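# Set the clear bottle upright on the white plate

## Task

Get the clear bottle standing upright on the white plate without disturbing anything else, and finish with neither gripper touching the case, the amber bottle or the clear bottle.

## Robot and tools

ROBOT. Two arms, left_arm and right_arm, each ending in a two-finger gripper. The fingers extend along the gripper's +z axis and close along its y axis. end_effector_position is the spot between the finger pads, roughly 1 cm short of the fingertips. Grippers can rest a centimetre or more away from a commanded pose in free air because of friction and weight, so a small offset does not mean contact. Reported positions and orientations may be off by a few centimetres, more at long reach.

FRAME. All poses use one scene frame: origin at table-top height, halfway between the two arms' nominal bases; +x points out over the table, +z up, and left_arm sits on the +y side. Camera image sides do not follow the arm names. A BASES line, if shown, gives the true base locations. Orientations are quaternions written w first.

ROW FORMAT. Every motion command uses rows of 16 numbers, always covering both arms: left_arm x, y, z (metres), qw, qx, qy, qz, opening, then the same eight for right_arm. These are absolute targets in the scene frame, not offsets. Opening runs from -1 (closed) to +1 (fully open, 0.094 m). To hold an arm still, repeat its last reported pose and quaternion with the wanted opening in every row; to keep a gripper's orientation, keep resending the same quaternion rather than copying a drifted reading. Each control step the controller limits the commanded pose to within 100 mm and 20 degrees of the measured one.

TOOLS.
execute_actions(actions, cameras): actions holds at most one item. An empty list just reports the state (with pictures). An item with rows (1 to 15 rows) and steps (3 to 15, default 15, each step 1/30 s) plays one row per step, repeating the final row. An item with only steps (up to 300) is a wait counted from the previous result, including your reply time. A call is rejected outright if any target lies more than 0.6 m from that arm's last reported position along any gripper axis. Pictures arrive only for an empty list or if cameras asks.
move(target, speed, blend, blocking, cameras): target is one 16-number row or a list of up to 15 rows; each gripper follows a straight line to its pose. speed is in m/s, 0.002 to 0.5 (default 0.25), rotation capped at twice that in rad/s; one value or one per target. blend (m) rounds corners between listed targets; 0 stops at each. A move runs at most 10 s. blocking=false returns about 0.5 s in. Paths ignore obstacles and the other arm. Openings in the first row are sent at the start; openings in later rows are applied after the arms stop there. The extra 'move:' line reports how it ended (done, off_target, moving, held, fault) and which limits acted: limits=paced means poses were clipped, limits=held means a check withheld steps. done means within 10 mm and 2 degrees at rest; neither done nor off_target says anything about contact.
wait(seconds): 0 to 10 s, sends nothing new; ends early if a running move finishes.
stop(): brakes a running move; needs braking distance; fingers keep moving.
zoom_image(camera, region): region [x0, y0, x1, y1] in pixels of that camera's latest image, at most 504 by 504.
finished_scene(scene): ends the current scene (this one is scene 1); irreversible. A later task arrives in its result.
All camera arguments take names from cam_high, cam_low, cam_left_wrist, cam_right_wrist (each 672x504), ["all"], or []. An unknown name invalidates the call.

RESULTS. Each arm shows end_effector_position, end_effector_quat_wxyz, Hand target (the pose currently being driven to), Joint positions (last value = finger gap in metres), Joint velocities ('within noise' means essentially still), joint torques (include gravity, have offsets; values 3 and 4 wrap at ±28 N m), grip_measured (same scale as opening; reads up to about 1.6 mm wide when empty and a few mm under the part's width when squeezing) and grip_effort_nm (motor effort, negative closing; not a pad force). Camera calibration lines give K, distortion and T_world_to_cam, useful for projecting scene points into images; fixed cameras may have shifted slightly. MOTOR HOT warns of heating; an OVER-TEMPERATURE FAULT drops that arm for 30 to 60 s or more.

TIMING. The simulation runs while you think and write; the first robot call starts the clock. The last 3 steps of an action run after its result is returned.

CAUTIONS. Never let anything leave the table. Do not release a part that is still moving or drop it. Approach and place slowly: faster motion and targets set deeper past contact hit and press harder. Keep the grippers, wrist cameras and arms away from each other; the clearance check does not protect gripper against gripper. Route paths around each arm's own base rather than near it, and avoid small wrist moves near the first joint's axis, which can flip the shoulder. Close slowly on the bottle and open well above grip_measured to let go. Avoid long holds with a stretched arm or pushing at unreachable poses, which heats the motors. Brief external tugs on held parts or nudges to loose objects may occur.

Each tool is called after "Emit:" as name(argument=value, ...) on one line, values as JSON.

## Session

Emit:
execute_actions(actions=[], cameras=["all"])

Emit:
zoom_image(camera="cam_high", region=[240, 200, 440, 350])

Scene clock: 0.00 s of 4110.00 s.
left_arm: end_effector_position=(+0.5319, +0.3113, +0.3917) grip_measured=+1.000 grip_effort_nm=n/a end_effector_quat_wxyz=(+0.404, -0.383, +0.808, +0.193) | right_arm: end_effector_position=(+0.6599, -0.7598, +0.3297) grip_measured=+1.000 grip_effort_nm=n/a end_effector_quat_wxyz=(+0.718, -0.009, +0.686, +0.118)
Joint positions: left_arm=[-0.097 1.312 1.349 -0.966 -0.725 -0.723 0.094] | right_arm=[-0.678 2.024 1.616 0.497 -0.87 0.217 0.094]
Joint velocities: within noise
Joint torques (N m): no reading
Motor temperatures (°C): left_arm=[29 27 30 28 29 25 28] | right_arm=[28 30 29 27 28 26 27]
Heat: left arm: hottest elbow 30 °C; right arm: hottest shoulder 30 °C.
Hand target: left_arm +0.5356, +0.3110, +0.4110; +0.420, -0.388, +0.800, +0.183 | right_arm +0.6626, -0.7621, +0.3457; +0.726, -0.018, +0.679, +0.110
camera_calibration:
cam_left_wrist: T_world_to_cam=[[0.786345, -0.617782, -0.00251914, -0.222551], [-0.538333, -0.683207, -0.493382, 0.733606], [0.303082, 0.389325, -0.869809, 0.14429], [0, 0, 0, 1]] pos_world=[0.526195, 0.307541, 0.486892]
cam_right_wrist: T_world_to_cam=[[0.176455, -0.97299, -0.148843, -0.805371], [-0.387332, 0.0703783, -0.91925, 0.650661], [0.904896, 0.219858, -0.364451, -0.220191], [0, 0, 0, 1]] pos_world=[0.593384, -0.780999, 0.397997]

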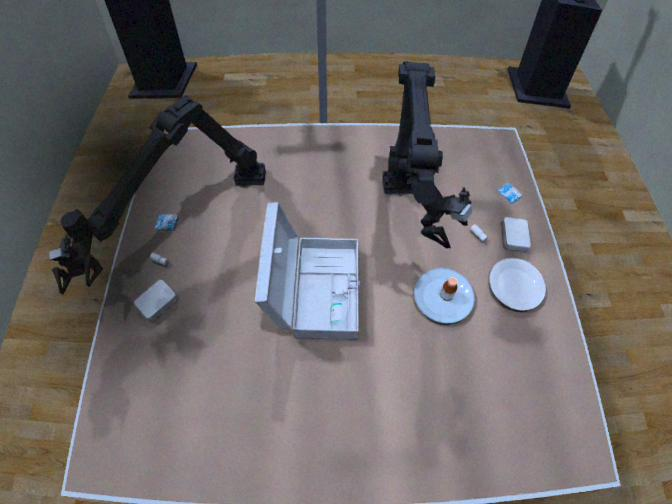

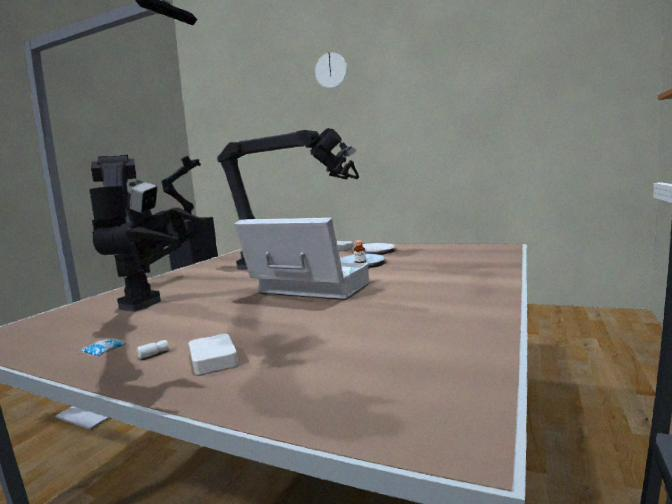

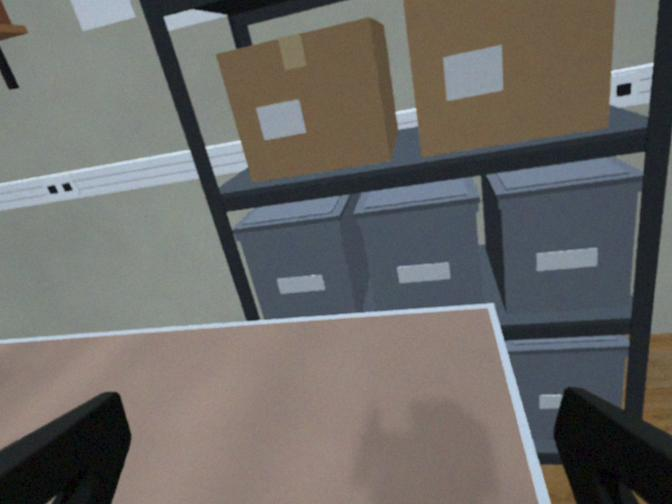

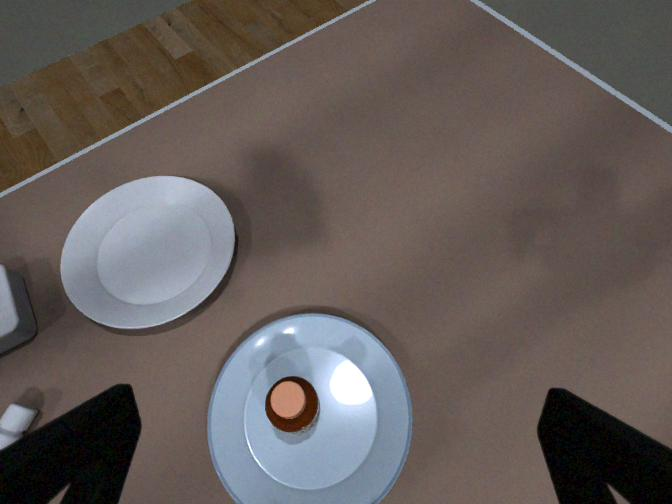

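Scaled by 2.520 from the camera's 672x504 image, which has a finer 960x720 frame.

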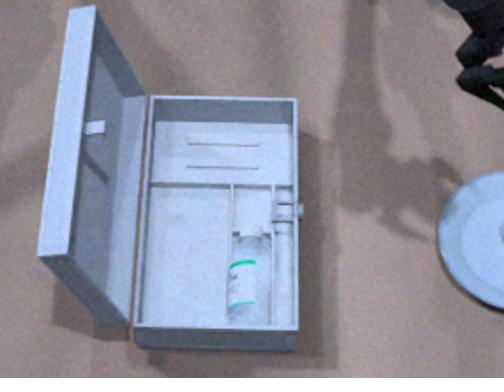

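Emit:
move(target=[0.633,0.003,0.16,0.3006,0.0291,0.9532,-0.0092,0.45,0.6599,-0.7598,0.3297,0.718,-0.009,0.686,0.118,1], speed=0.45, cameras=["cam_right_wrist","cam_low","cam_high"])

Emit:
zoom_image(camera="cam_low", region=[230, 120, 430, 300])

Scene clock: 3.47 s of 4110.00 s.
left_arm: end_effector_position=(+0.6107, +0.0156, +0.1223) grip_measured=+0.453 grip_effort_nm=-0.168 end_effector_quat_wxyz=(+0.263, +0.027, +0.964, +0.008) | right_arm: end_effector_position=(+0.6599, -0.7598, +0.3297) grip_measured=+1.000 grip_effort_nm=0.012 end_effector_quat_wxyz=(+0.718, -0.009, +0.686, +0.118)
Joint positions: left_arm=[-0.438 1.785 1.305 -0.599 -0.214 -0.32 0.068] | right_arm=[-0.678 2.024 1.616 0.497 -0.87 0.217 0.094]
Joint velocities: within noise
Joint torques (N m): left_arm=[-0.62 -19.02 11.92 2.02 -0.01 0.2] | right_arm=[0.32 -17.2 11.32 2.43 0.03 0.05]
Motor temperatures (°C): left_arm=[29 27 31 28 29 25 28] | right_arm=[28 31 30 27 28 26 27]
Heat: left arm: hottest elbow 31 °C; right arm: hottest shoulder 31 °C.
Hand target: left_arm +0.6308, +0.0041, +0.1609; +0.301, +0.029, +0.953, -0.009 | right_arm +0.6599, -0.7597, +0.3297; +0.718, -0.009, +0.686, +0.118
Off the commanded pose: left_arm 0.046 m, 5 deg | right_arm 0.000 m, 0 deg.
Kept back: nothing.
move: off_target (left_arm)
camera_calibration:
cam_right_wrist: T_world_to_cam=[[0.176455, -0.97299, -0.148843, -0.805371], [-0.387332, 0.0703783, -0.91925, 0.650661], [0.904896, 0.219858, -0.364451, -0.220191], [0, 0, 0, 1]] pos_world=[0.593384, -0.780999, 0.397997]
Images, in order (width x height): cam_high 672x504, cam_low 672x504, cam_right_wrist 672x504.

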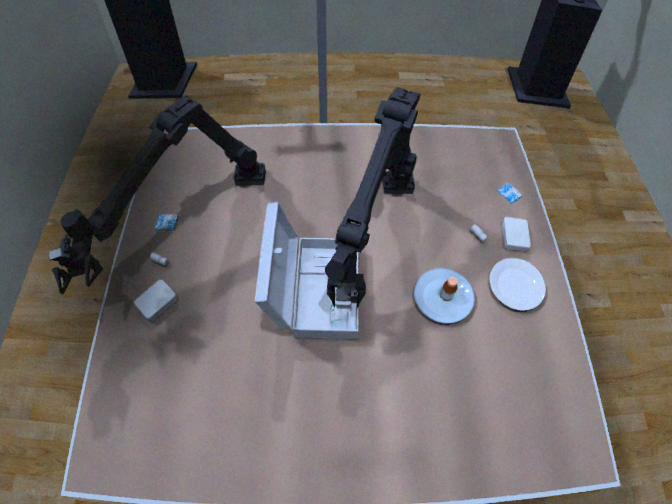

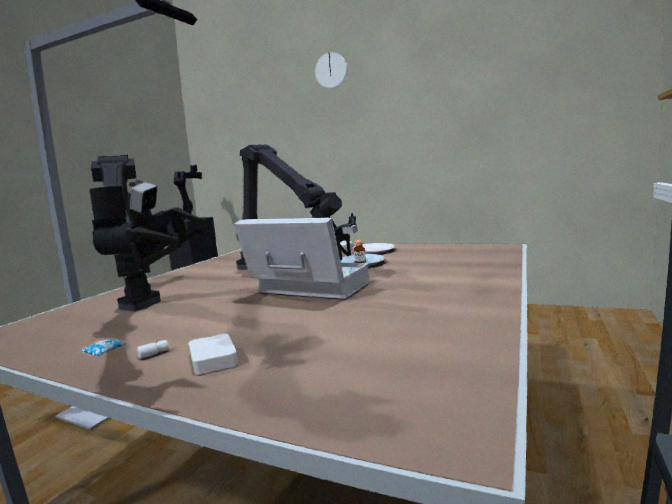

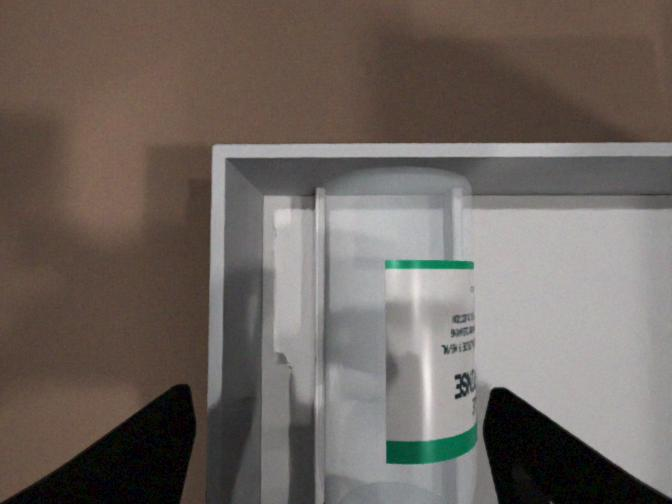

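Scaled by 2.520 from the camera's 672x504 image, which has a finer 960x720 frame.

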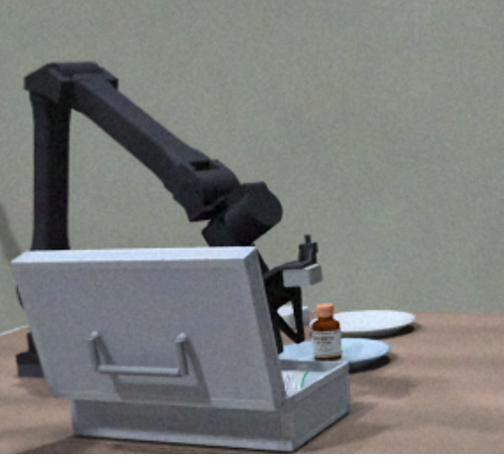

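Emit:
move(target=[0.643,-0.014,0.128,0.3006,0.0291,0.9532,-0.0092,0.45,0.6599,-0.7598,0.3297,0.718,-0.009,0.686,0.118,1], speed=0.2, cameras=["cam_right_wrist"])

Scene clock: 4.60 s of 4110.00 s.
left_arm: end_effector_position=(+0.6229, +0.0031, +0.0994) grip_measured=+0.453 grip_effort_nm=-0.173 end_effector_quat_wxyz=(+0.268, +0.031, +0.963, +0.005) | right_arm: end_effector_position=(+0.6599, -0.7598, +0.3297) grip_measured=+1.000 grip_effort_nm=0.012 end_effector_quat_wxyz=(+0.718, -0.009, +0.686, +0.118)
Joint positions: left_arm=[-0.448 1.846 1.323 -0.544 -0.216 -0.319 0.068] | right_arm=[-0.678 2.024 1.616 0.497 -0.87 0.217 0.094]
Joint velocities: within noise
Joint torques (N m): left_arm=[-1.44 -19.19 11.66 2.04 -0.35 0.02] | right_arm=[0.44 -17.2 11.32 2.43 0.02 0.05]
Motor temperatures (°C): left_arm=[29 27 31 28 29 25 28] | right_arm=[28 31 31 27 28 26 27]
Heat: left arm: hottest elbow 31 °C; right arm: hottest shoulder 31 °C.
Hand target: left_arm +0.6411, -0.0133, +0.1289; +0.301, +0.029, +0.953, -0.010 | right_arm +0.6599, -0.7597, +0.3297; +0.718, -0.009, +0.686, +0.118
Off the commanded pose: left_arm 0.039 m, 4 deg | right_arm 0.000 m, 0 deg.
Kept back: nothing.
move: off_target (left_arm)
camera_calibration:
cam_right_wrist: T_world_to_cam=[[0.176455, -0.97299, -0.148843, -0.805371], [-0.387332, 0.0703783, -0.91925, 0.650661], [0.904896, 0.219858, -0.364451, -0.220191], [0, 0, 0, 1]] pos_world=[0.593384, -0.780999, 0.397997]
Images, in order (width x height): cam_right_wrist 672x504.

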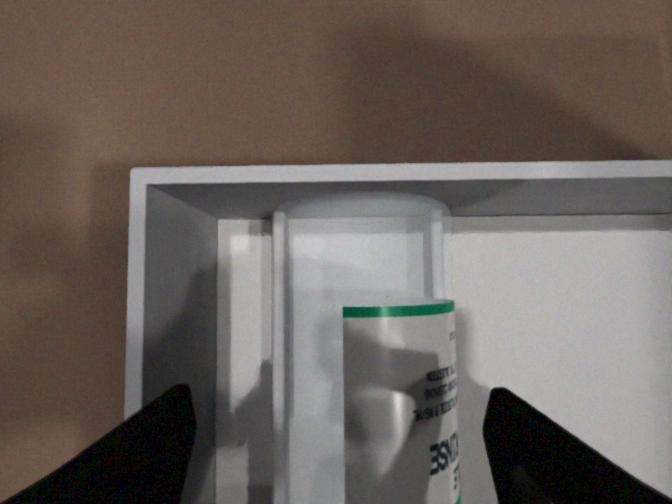

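Emit:
move(target=[0.641,-0.023,0.08,0.3006,0.0291,0.9532,-0.0092,0.45,0.6599,-0.7598,0.3297,0.718,-0.009,0.686,0.118,1], speed=0.12, cameras=["cam_right_wrist"])

Scene clock: 5.70 s of 4110.00 s.
left_arm: end_effector_position=(+0.6349, -0.0106, +0.0672) grip_measured=+0.453 grip_effort_nm=-0.164 end_effector_quat_wxyz=(+0.284, +0.030, +0.958, +0.001) | right_arm: end_effector_position=(+0.6599, -0.7598, +0.3297) grip_measured=+1.000 grip_effort_nm=0.012 end_effector_quat_wxyz=(+0.718, -0.009, +0.686, +0.118)
Joint positions: left_arm=[-0.462 1.918 1.323 -0.441 -0.227 -0.328 0.068] | right_arm=[-0.678 2.024 1.616 0.497 -0.87 0.217 0.094]
Joint velocities: within noise
Joint torques (N m): left_arm=[-1.55 -19.9 8.61 2.14 -0.22 -0.01] | right_arm=[0.38 -17.2 11.32 2.43 0.03 0.05]
Motor temperatures (°C): left_arm=[29 27 31 28 29 25 28] | right_arm=[28 31 31 27 28 26 27]
Heat: left arm: hottest elbow 31 °C; right arm: hottest shoulder 31 °C.
Hand target: left_arm +0.6406, -0.0229, +0.0803; +0.301, +0.029, +0.953, -0.009 | right_arm +0.6599, -0.7597, +0.3297; +0.718, -0.009, +0.686, +0.118
Off the commanded pose: left_arm 0.019 m, 2 deg | right_arm 0.000 m, 0 deg.
Kept back: nothing.
move: off_target (left_arm)
camera_calibration:
cam_right_wrist: T_world_to_cam=[[0.176455, -0.97299, -0.148843, -0.805371], [-0.387332, 0.0703783, -0.91925, 0.650661], [0.904896, 0.219858, -0.364451, -0.220191], [0, 0, 0, 1]] pos_world=[0.593384, -0.780999, 0.397997]
Images, in order (width x height): cam_right_wrist 672x504.

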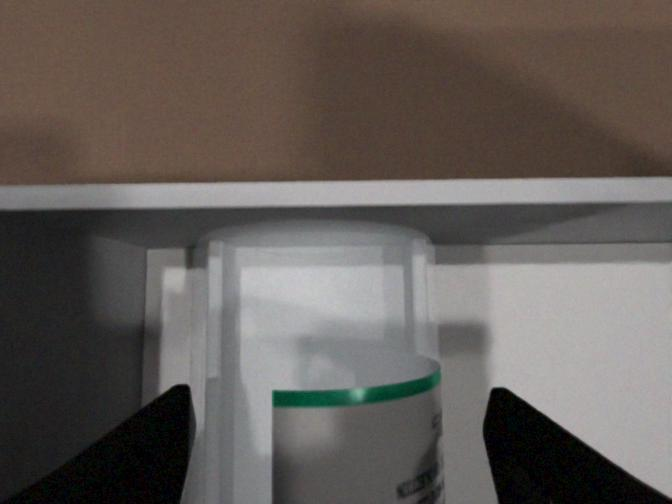

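Emit:
move(target=[[0.635,-0.018,0.075,0.3006,0.0291,0.9532,-0.0092,0.45,0.6599,-0.7598,0.3297,0.718,-0.009,0.686,0.118,1],[0.635,-0.016,0.062,0.3006,0.0291,0.9532,-0.0092,0.45,0.6599,-0.7598,0.3297,0.718,-0.009,0.686,0.118,1],[0.635,-0.016,0.063,0.3006,0.0291,0.9532,-0.0092,-0.1,0.6599,-0.7598,0.3297,0.718,-0.009,0.686,0.118,1]], speed=0.1, cameras=["cam_right_wrist"])

Scene clock: 7.13 s of 4110.00 s.
left_arm: end_effector_position=(+0.6339, -0.0059, +0.0602) grip_measured=+0.176 grip_effort_nm=-1.028 end_effector_quat_wxyz=(+0.294, +0.026, +0.955, +0.001) | right_arm: end_effector_position=(+0.6599, -0.7598, +0.3297) grip_measured=+1.000 grip_effort_nm=0.007 end_effector_quat_wxyz=(+0.718, -0.009, +0.686, +0.118)
Joint positions: left_arm=[-0.458 1.918 1.292 -0.39 -0.235 -0.329 0.055] | right_arm=[-0.678 2.024 1.616 0.497 -0.87 0.217 0.094]
Joint velocities: within noise
Joint torques (N m): left_arm=[-1.32 -18.78 7.56 2.17 0.24 0.05] | right_arm=[0.38 -17.14 11.32 2.43 0.03 0.05]
Motor temperatures (°C): left_arm=[29 28 32 28 29 25 28] | right_arm=[28 31 31 27 28 26 27]
Heat: left arm: hottest elbow 32 °C; right arm: hottest shoulder 31 °C.
Hand target: left_arm +0.6348, -0.0160, +0.0632; +0.301, +0.029, +0.953, -0.009 | right_arm +0.6599, -0.7597, +0.3297; +0.718, -0.009, +0.686, +0.118
Off the commanded pose: left_arm 0.011 m, 1 deg | right_arm 0.000 m, 0 deg.
Kept back: nothing.
move: off_target (left_arm)
camera_calibration:
cam_right_wrist: T_world_to_cam=[[0.176455, -0.97299, -0.148843, -0.805371], [-0.387332, 0.0703783, -0.91925, 0.650661], [0.904896, 0.219858, -0.364451, -0.220191], [0, 0, 0, 1]] pos_world=[0.593384, -0.780999, 0.397997]
Images, in order (width x height): cam_right_wrist 672x504.

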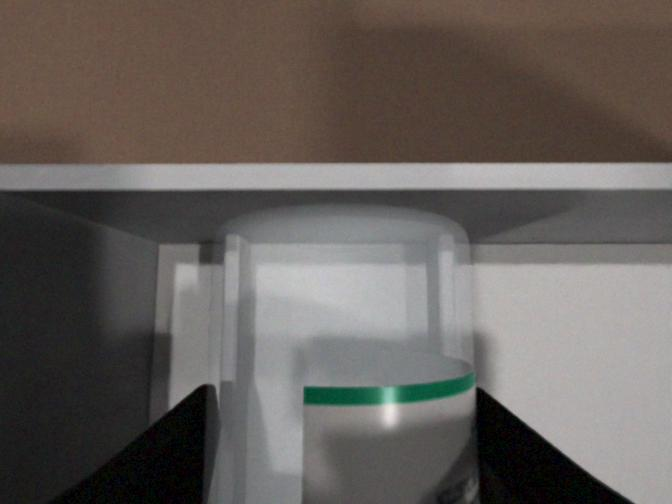

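Emit:
move(target=[[0.633,-0.006,0.19,0.3006,0.0291,0.9532,-0.0092,-0.1,0.6599,-0.7598,0.3297,0.718,-0.009,0.686,0.118,1],[0.5,0.4,0.34,-0.0565,-0.6679,0.7038,-0.2353,-0.1,0.6599,-0.7598,0.3297,0.718,-0.009,0.686,0.118,1],[0.52,0.64,0.24,0.1465,0.8411,-0.2814,0.4378,-0.1,0.6599,-0.7598,0.3297,0.718,-0.009,0.686,0.118,1]], speed=[0.15,0.45,0.4], blend=0.04, cameras=["cam_high","cam_low","cam_right_wrist"])

Emit:
zoom_image(camera="cam_low", region=[320, 160, 430, 270])

Emit:
zoom_image(camera="cam_high", region=[460, 200, 580, 320])

Scene clock: 12.13 s of 4110.00 s.
left_arm: end_effector_position=(+0.5064, +0.6263, +0.1963) grip_measured=+0.176 grip_effort_nm=-1.038 end_effector_quat_wxyz=(+0.185, +0.849, -0.265, +0.418) | right_arm: end_effector_position=(+0.6599, -0.7598, +0.3297) grip_measured=+1.000 grip_effort_nm=0.002 end_effector_quat_wxyz=(+0.718, -0.009, +0.686, +0.118)
Joint positions: left_arm=[0.902 2.002 1.733 -1.383 0.947 -1.584 0.055] | right_arm=[-0.678 2.024 1.616 0.497 -0.87 0.217 0.094]
Joint velocities: within noise
Joint torques (N m): left_arm=[-0.73 -23.3 12.55 0.58 1.22 -0.02] | right_arm=[0.32 -17.2 11.32 2.41 0.03 0.06]
Motor temperatures (°C): left_arm=[29 28 33 28 29 25 28] | right_arm=[28 32 32 27 28 26 27]
Heat: left arm: hottest elbow 33 °C; right arm: hottest shoulder 32 °C.
Hand target: left_arm +0.5175, +0.6375, +0.2403; +0.147, +0.841, -0.282, +0.438 | right_arm +0.6599, -0.7597, +0.3297; +0.718, -0.009, +0.686, +0.118
Off the commanded pose: left_arm 0.048 m, 5 deg | right_arm 0.000 m, 0 deg.
Kept back: nothing.
move: off_target (left_arm)
camera_calibration:
cam_right_wrist: T_world_to_cam=[[0.176455, -0.97299, -0.148843, -0.805371], [-0.387332, 0.0703783, -0.91925, 0.650661], [0.904896, 0.219858, -0.364451, -0.220191], [0, 0, 0, 1]] pos_world=[0.593384, -0.780999, 0.397997]
Images, in order (width x height): cam_high 672x504, cam_low 672x504, cam_right_wrist 672x504.

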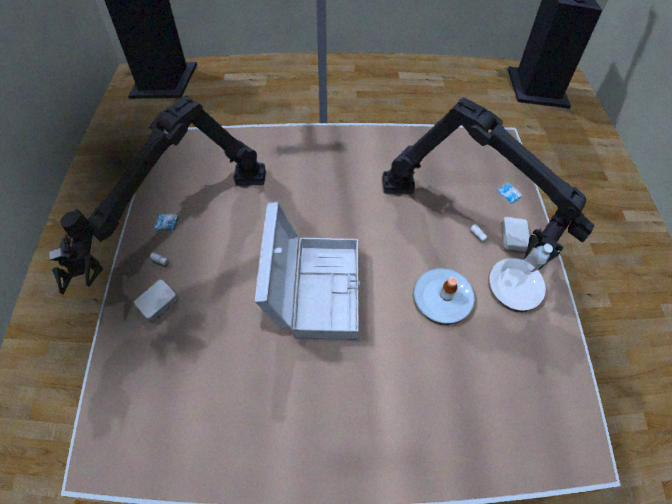

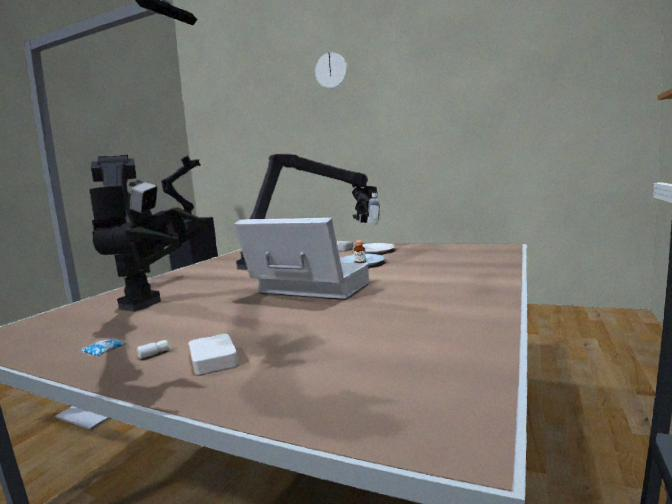

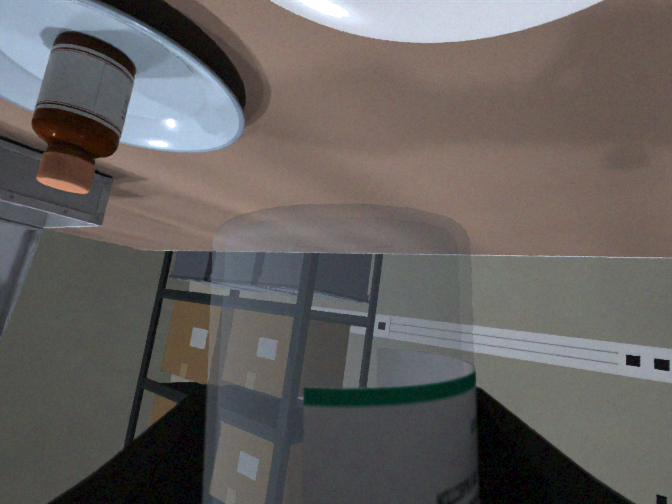

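Scaled by 4.582 from the camera's 672x504 image, which has a finer 960x720 frame.

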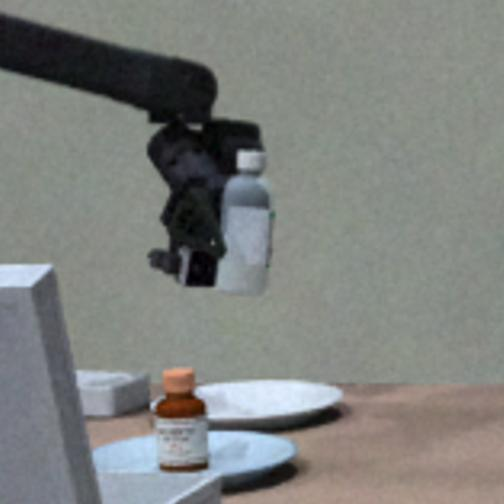

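Scaled by 4.200 from the camera's 672x504 image, which has a finer 960x720 frame.

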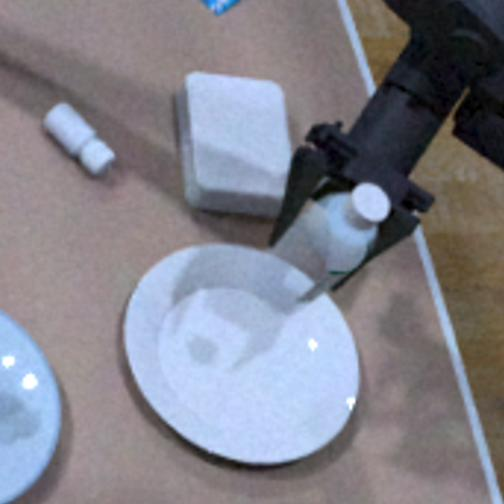

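Emit:
move(target=[0.507,0.627,0.165,0.108,0.833,-0.298,0.458,-0.1,0.6599,-0.7598,0.3297,0.718,-0.009,0.686,0.118,1], speed=0.2, cameras=["cam_high","cam_low"])

Emit:
zoom_image(camera="cam_low", region=[340, 190, 420, 270])

Emit:
zoom_image(camera="cam_high", region=[470, 220, 570, 320])

Scene clock: 13.47 s of 4110.00 s.
left_arm: end_effector_position=(+0.5018, +0.6185, +0.1336) grip_measured=+0.176 grip_effort_nm=-1.028 end_effector_quat_wxyz=(+0.133, +0.838, -0.290, +0.442) | right_arm: end_effector_position=(+0.6599, -0.7598, +0.3297) grip_measured=+1.000 grip_effort_nm=0.007 end_effector_quat_wxyz=(+0.718, -0.009, +0.686, +0.118)
Joint positions: left_arm=[0.902 1.984 1.523 -1.061 0.959 -1.591 0.055] | right_arm=[-0.678 2.024 1.616 0.497 -0.87 0.217 0.094]
Joint velocities: within noise
Joint torques (N m): left_arm=[-0.26 -23.24 8.72 0.95 1.28 -0.01] | right_arm=[0.38 -17.2 11.33 2.44 0.02 0.06]
Motor temperatures (°C): left_arm=[29 28 33 28 29 25 28] | right_arm=[28 32 32 27 28 26 27]
Heat: left arm: hottest elbow 33 °C; right arm: hottest shoulder 32 °C.
Hand target: left_arm +0.5064, +0.6263, +0.1649; +0.108, +0.831, -0.298, +0.457 | right_arm +0.6599, -0.7597, +0.3297; +0.718, -0.009, +0.686, +0.118
Off the commanded pose: left_arm 0.033 m, 4 deg | right_arm 0.000 m, 0 deg.
Kept back: nothing.
move: off_target (left_arm)
Images, in order (width x height): cam_high 672x504, cam_low 672x504.

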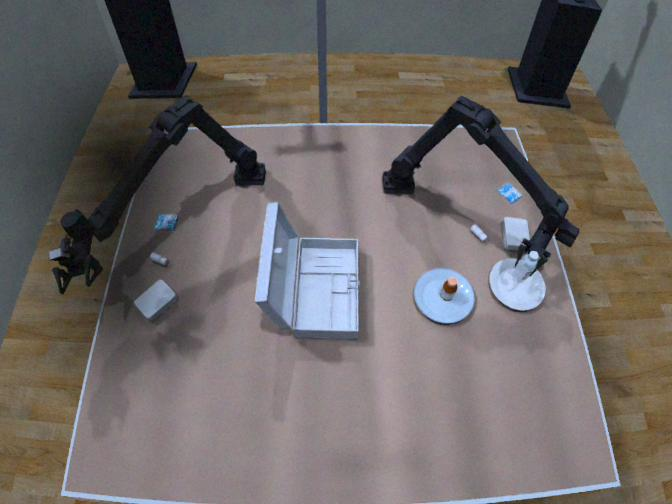

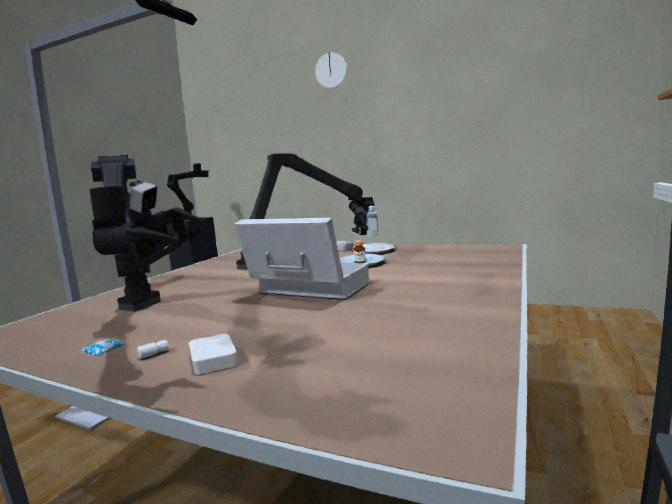

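Scaled by 6.300 from the camera's 672x504 image, which has a finer 960x720 frame.

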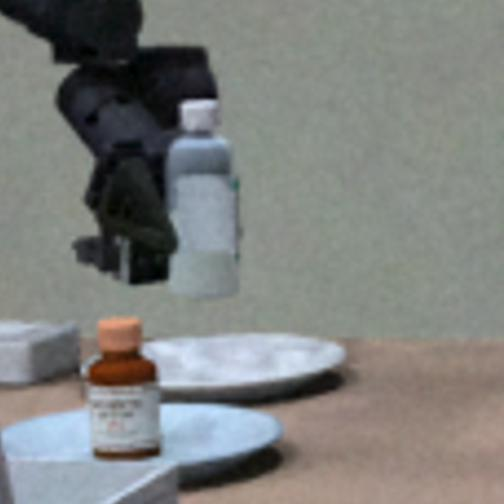

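Scaled by 5.040 from the camera's 672x504 image, which has a finer 960x720 frame.

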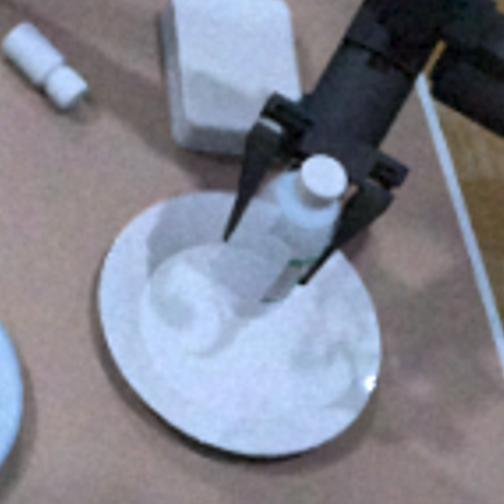

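Emit:
move(target=[0.512,0.622,0.128,0.118,0.833,-0.294,0.453,-0.1,0.6599,-0.7598,0.3297,0.718,-0.009,0.686,0.118,1], speed=0.08, cameras=["cam_high","cam_low"])

Emit:
zoom_image(camera="cam_low", region=[340, 190, 420, 270])

Emit:
zoom_image(camera="cam_high", region=[470, 220, 570, 320])

Scene clock: 14.63 s of 4110.00 s.
left_arm: end_effector_position=(+0.5036, +0.6208, +0.1100) grip_measured=+0.176 grip_effort_nm=-1.043 end_effector_quat_wxyz=(+0.130, +0.839, -0.287, +0.443) | right_arm: end_effector_position=(+0.6599, -0.7598, +0.3297) grip_measured=+1.000 grip_effort_nm=0.007 end_effector_quat_wxyz=(+0.718, -0.009, +0.686, +0.118)
Joint positions: left_arm=[0.902 2.014 1.503 -0.995 0.959 -1.606 0.055] | right_arm=[-0.678 2.024 1.616 0.497 -0.87 0.217 0.094]
Joint velocities: within noise
Joint torques (N m): left_arm=[-1.2 -21.66 7.9 0.91 1.18 -0.02] | right_arm=[0.32 -17.2 11.33 2.44 0.03 0.05]
Motor temperatures (°C): left_arm=[29 29 34 28 29 25 28] | right_arm=[28 32 32 27 28 26 27]
Heat: left arm: hottest elbow 34 °C; right arm: hottest shoulder 32 °C.
Hand target: left_arm +0.5117, +0.6217, +0.1281; +0.118, +0.833, -0.294, +0.453 | right_arm +0.6599, -0.7597, +0.3297; +0.718, -0.009, +0.686, +0.118
Off the commanded pose: left_arm 0.020 m, 2 deg | right_arm 0.000 m, 0 deg.
Kept back: nothing.
move: off_target (left_arm)
Images, in order (width x height): cam_high 672x504, cam_low 672x504.

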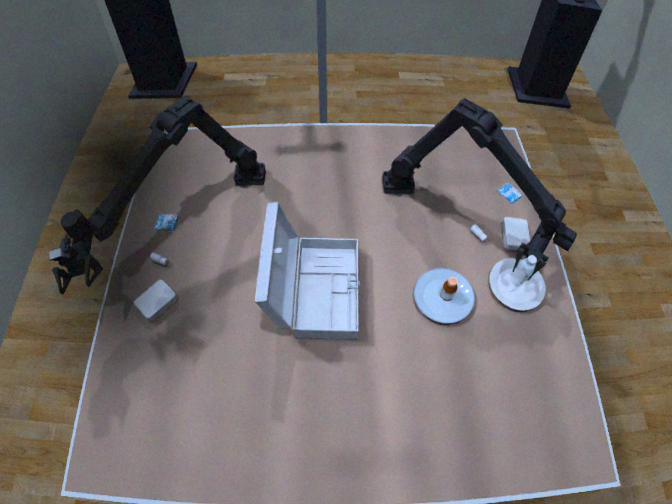

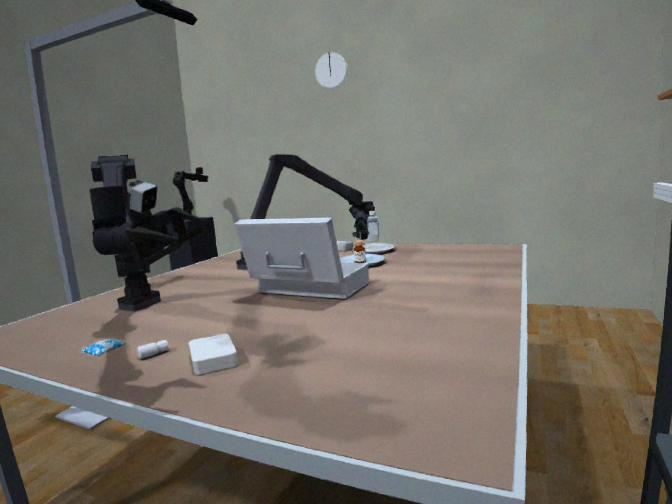

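Scaled by 6.300 from the camera's 672x504 image, which has a finer 960x720 frame.

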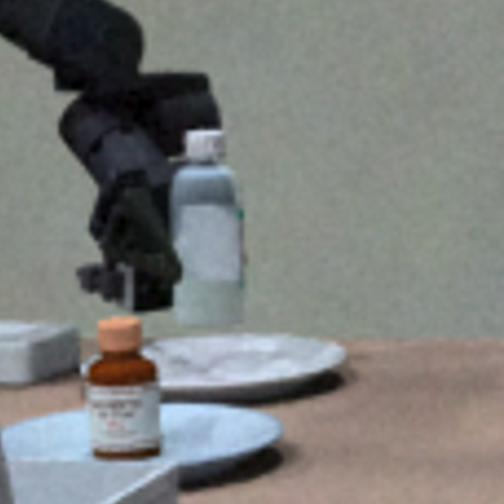

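Scaled by 5.040 from the camera's 672x504 image, which has a finer 960x720 frame.

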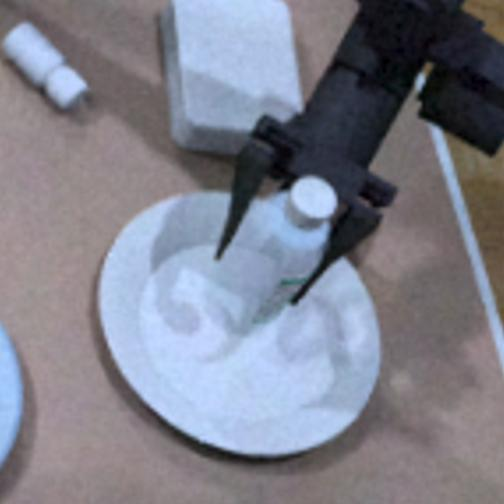

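Emit:
move(target=[0.512,0.622,0.1,0.122,0.833,-0.292,0.452,-0.1,0.6599,-0.7598,0.3297,0.718,-0.009,0.686,0.118,1], speed=0.07, cameras=["cam_high","cam_low"])

Emit:
zoom_image(camera="cam_low", region=[340, 190, 420, 270])

Emit:
zoom_image(camera="cam_high", region=[470, 220, 570, 320])

Scene clock: 15.73 s of 4110.00 s.
left_arm: end_effector_position=(+0.5031, +0.6202, +0.0815) grip_measured=+0.176 grip_effort_nm=-1.028 end_effector_quat_wxyz=(+0.135, +0.840, -0.284, +0.441) | right_arm: end_effector_position=(+0.6599, -0.7598, +0.3297) grip_measured=+1.000 grip_effort_nm=0.007 end_effector_quat_wxyz=(+0.718, -0.009, +0.686, +0.118)
Joint positions: left_arm=[0.902 2.054 1.485 -0.947 0.959 -1.607 0.055] | right_arm=[-0.678 2.024 1.616 0.497 -0.87 0.217 0.094]
Joint velocities: within noise
Joint torques (N m): left_arm=[-1.14 -22.07 7.64 0.92 1.25 -0.01] | right_arm=[0.44 -17.2 11.34 2.43 0.03 0.05]
Motor temperatures (°C): left_arm=[29 29 34 28 29 25 28] | right_arm=[28 32 33 27 28 26 27]
Heat: left arm: hottest elbow 34 °C; right arm: hottest elbow 33 °C.
Hand target: left_arm +0.5117, +0.6217, +0.1001; +0.122, +0.834, -0.292, +0.452 | right_arm +0.6599, -0.7597, +0.3297; +0.718, -0.009, +0.686, +0.118
Off the commanded pose: left_arm 0.021 m, 2 deg | right_arm 0.000 m, 0 deg.
Kept back: nothing.
move: off_target (left_arm)
Images, in order (width x height): cam_high 672x504, cam_low 672x504.

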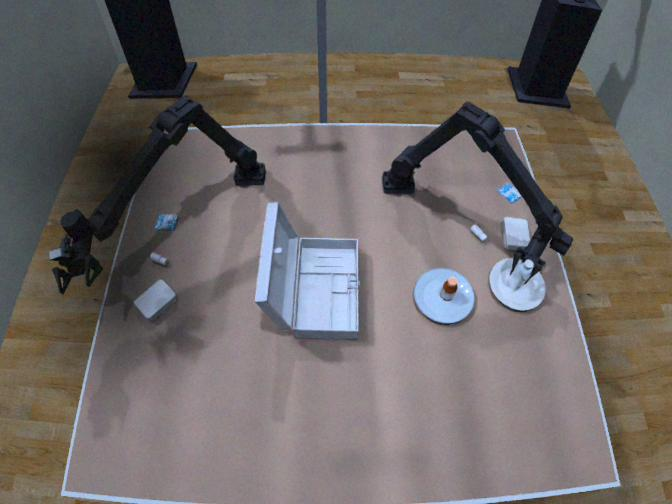

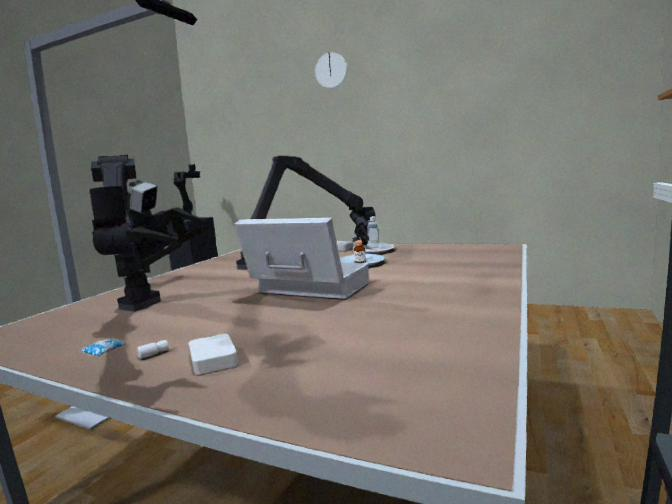

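Scaled by 6.300 from the camera's 672x504 image, which has a finer 960x720 frame.

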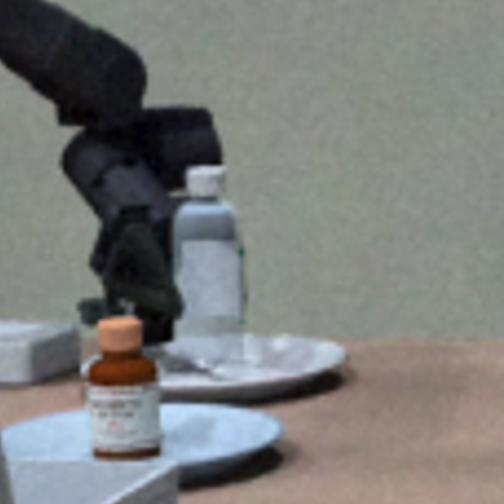

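Scaled by 5.040 from the camera's 672x504 image, which has a finer 960x720 frame.

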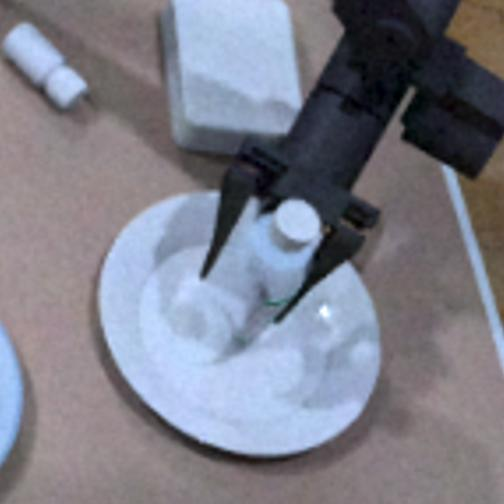

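Emit:
move(target=[0.512,0.622,0.09,0.118,0.833,-0.294,0.453,-0.1,0.6599,-0.7598,0.3297,0.718,-0.009,0.686,0.118,1], speed=0.05, cameras=[])

Emit:
move(target=[0.512,0.622,0.082,0.118,0.833,-0.294,0.453,-0.1,0.6599,-0.7598,0.3297,0.718,-0.009,0.686,0.118,1], speed=0.05, cameras=["cam_high","cam_low"])

Emit:
zoom_image(camera="cam_low", region=[340, 190, 420, 270])

Emit:
zoom_image(camera="cam_high", region=[470, 220, 570, 320])

Scene clock: 16.67 s of 4110.00 s.
left_arm: end_effector_position=(+0.5042, +0.6216, +0.0777) grip_measured=+0.176 grip_effort_nm=-1.038 end_effector_quat_wxyz=(+0.126, +0.838, -0.289, +0.445) | right_arm: end_effector_position=(+0.6599, -0.7598, +0.3297) grip_measured=+1.000 grip_effort_nm=0.007 end_effector_quat_wxyz=(+0.718, -0.009, +0.686, +0.118)
Joint positions: left_arm=[0.902 2.056 1.475 -0.915 0.959 -1.607 0.055] | right_arm=[-0.678 2.024 1.616 0.497 -0.87 0.217 0.094]
Joint velocities: within noise
Joint torques (N m): left_arm=[-1.14 -21.07 7.35 0.95 1.16 -0.01] | right_arm=[0.44 -17.26 11.32 2.44 0.03 0.05]
Motor temperatures (°C): left_arm=[29 29 34 28 29 25 28] | right_arm=[28 32 33 27 28 26 27]
Heat: left arm: hottest elbow 34 °C; right arm: hottest elbow 33 °C.
Hand target: left_arm +0.5118, +0.6218, +0.0899; +0.118, +0.833, -0.294, +0.453 | right_arm +0.6599, -0.7597, +0.3297; +0.718, -0.009, +0.686, +0.118
Off the commanded pose: left_arm 0.015 m, 2 deg | right_arm 0.000 m, 0 deg.
Kept back: nothing.
move: off_target (left_arm)
No camera images: "cameras" was empty.

Scene clock: 17.37 s of 4110.00 s.
left_arm: end_effector_position=(+0.5053, +0.6230, +0.0753) grip_measured=+0.176 grip_effort_nm=-1.028 end_effector_quat_wxyz=(+0.122, +0.838, -0.290, +0.446) | right_arm: end_effector_position=(+0.6599, -0.7598, +0.3297) grip_measured=+1.000 grip_effort_nm=0.007 end_effector_quat_wxyz=(+0.718, -0.009, +0.686, +0.118)
Joint positions: left_arm=[0.902 2.06 1.473 -0.899 0.959 -1.609 0.055] | right_arm=[-0.678 2.024 1.616 0.497 -0.87 0.217 0.094]
Joint velocities: within noise
Joint torques (N m): left_arm=[-1.2 -20.6 7.09 1.09 1.16 0.01] | right_arm=[0.38 -17.26 11.33 2.43 0.03 0.05]
Motor temperatures (°C): left_arm=[29 29 34 28 29 25 28] | right_arm=[28 32 33 27 28 26 27]
Heat: left arm: hottest elbow 34 °C; right arm: hottest elbow 33 °C.
Hand target: left_arm +0.5119, +0.6219, +0.0821; +0.118, +0.833, -0.294, +0.453 | right_arm +0.6599, -0.7597, +0.3297; +0.718, -0.009, +0.686, +0.118
Off the commanded pose: left_arm 0.010 m, 1 deg | right_arm 0.000 m, 0 deg.
Kept back: nothing.
move: done
Images, in order (width x height): cam_high 672x504, cam_low 672x504.

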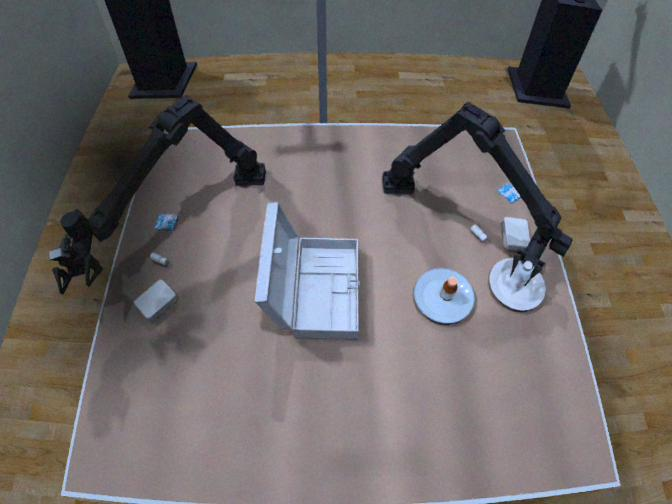

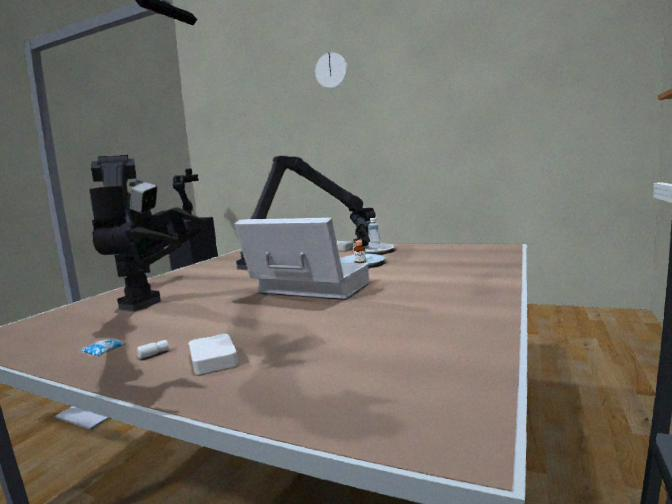

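Scaled by 6.300 from the camera's 672x504 image, which has a finer 960x720 frame.

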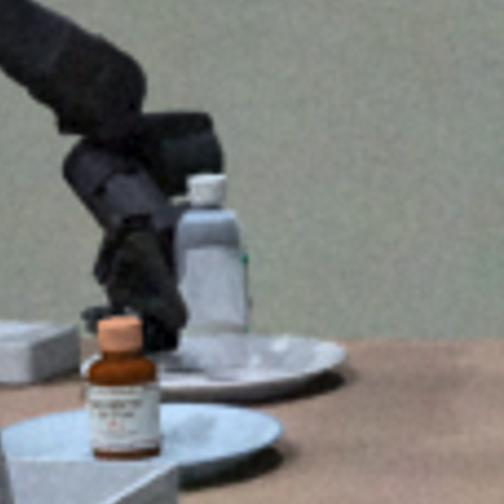

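Scaled by 5.040 from the camera's 672x504 image, which has a finer 960x720 frame.

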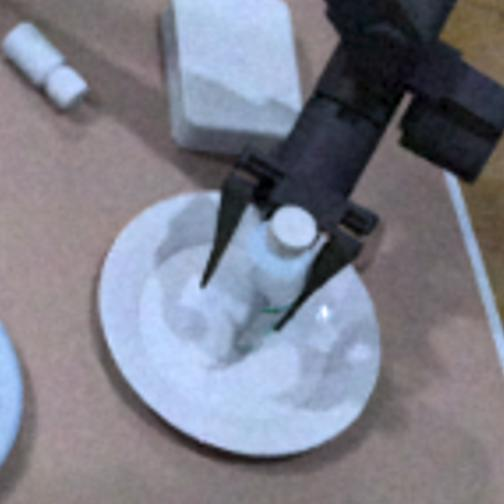

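Emit:
move(target=[0.511,0.622,0.072,0.12,0.834,-0.293,0.452,-0.1,0.6599,-0.7598,0.3297,0.718,-0.009,0.686,0.118,1], speed=0.05, cameras=[])

Emit:
move(target=[0.511,0.622,0.064,0.12,0.834,-0.293,0.452,-0.1,0.6599,-0.7598,0.3297,0.718,-0.009,0.686,0.118,1], speed=0.05, cameras=["cam_low"])

Emit:
zoom_image(camera="cam_low", region=[340, 190, 420, 270])

Scene clock: 18.30 s of 4110.00 s.
left_arm: end_effector_position=(+0.5065, +0.6242, +0.0746) grip_measured=+0.176 grip_effort_nm=-1.028 end_effector_quat_wxyz=(+0.120, +0.837, -0.290, +0.448) | right_arm: end_effector_position=(+0.6599, -0.7598, +0.3297) grip_measured=+1.000 grip_effort_nm=0.007 end_effector_quat_wxyz=(+0.718, -0.009, +0.686, +0.118)
Joint positions: left_arm=[0.902 2.061 1.473 -0.889 0.961 -1.614 0.055] | right_arm=[-0.678 2.024 1.616 0.497 -0.87 0.217 0.094]
Joint velocities: within noise
Joint torques (N m): left_arm=[-1.03 -19.6 6.72 1.31 1.02 0.07] | right_arm=[0.38 -17.26 11.32 2.43 0.03 0.05]
Motor temperatures (°C): left_arm=[29 29 34 28 29 25 28] | right_arm=[28 32 33 27 28 26 27]
Heat: left arm: hottest elbow 34 °C; right arm: hottest elbow 33 °C.
Hand target: left_arm +0.5109, +0.6220, +0.0720; +0.120, +0.834, -0.293, +0.452 | right_arm +0.6599, -0.7597, +0.3297; +0.718, -0.009, +0.686, +0.118
Off the commanded pose: left_arm 0.006 m, 1 deg | right_arm 0.000 m, 0 deg.
Kept back: nothing.
move: done
No camera images: "cameras" was empty.

Scene clock: 19.00 s of 4110.00 s.
left_arm: end_effector_position=(+0.5084, +0.6248, +0.0738) grip_measured=+0.176 grip_effort_nm=-1.028 end_effector_quat_wxyz=(+0.116, +0.836, -0.292, +0.450) | right_arm: end_effector_position=(+0.6599, -0.7598, +0.3297) grip_measured=+1.000 grip_effort_nm=0.012 end_effector_quat_wxyz=(+0.718, -0.009, +0.686, +0.118)
Joint positions: left_arm=[0.901 2.063 1.472 -0.873 0.963 -1.616 0.055] | right_arm=[-0.678 2.024 1.616 0.497 -0.87 0.217 0.094]
Joint velocities: within noise
Joint torques (N m): left_arm=[-1.08 -18.67 6.45 1.32 0.94 0.11] | right_arm=[0.38 -17.2 11.3 2.41 0.03 0.05]
Motor temperatures (°C): left_arm=[29 29 34 28 29 25 29] | right_arm=[28 33 33 27 28 26 27]
Heat: left arm: hottest elbow 34 °C; right arm: hottest shoulder 33 °C.
Hand target: left_arm +0.5108, +0.6219, +0.0641; +0.120, +0.834, -0.293, +0.452 | right_arm +0.6599, -0.7597, +0.3297; +0.718, -0.009, +0.686, +0.118
Off the commanded pose: left_arm 0.011 m, 1 deg | right_arm 0.000 m, 0 deg.
Kept back: nothing.
move: off_target (left_arm)
Images, in order (width x height): cam_low 672x504.

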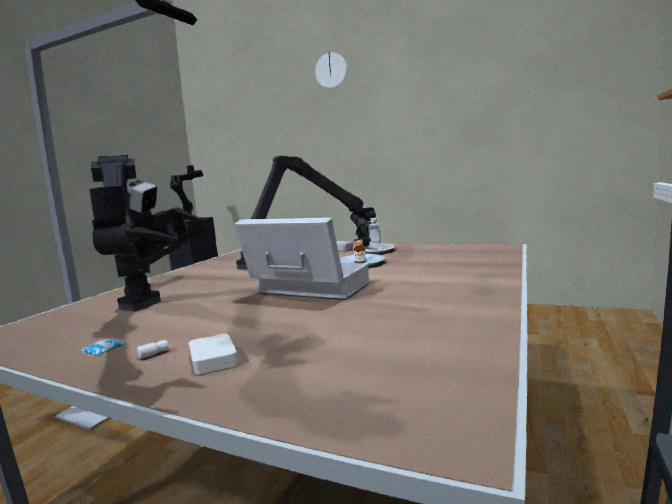

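Scaled by 6.300 from the camera's 672x504 image, which has a finer 960x720 frame.

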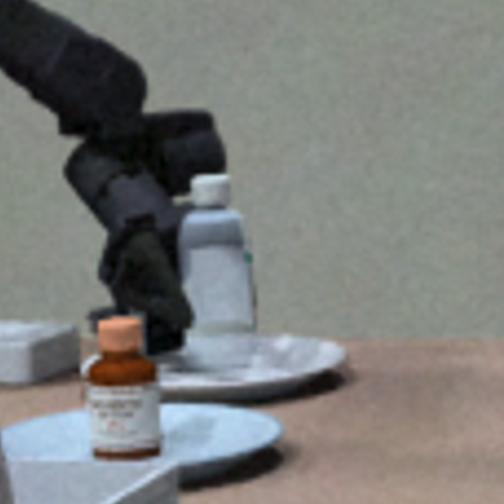

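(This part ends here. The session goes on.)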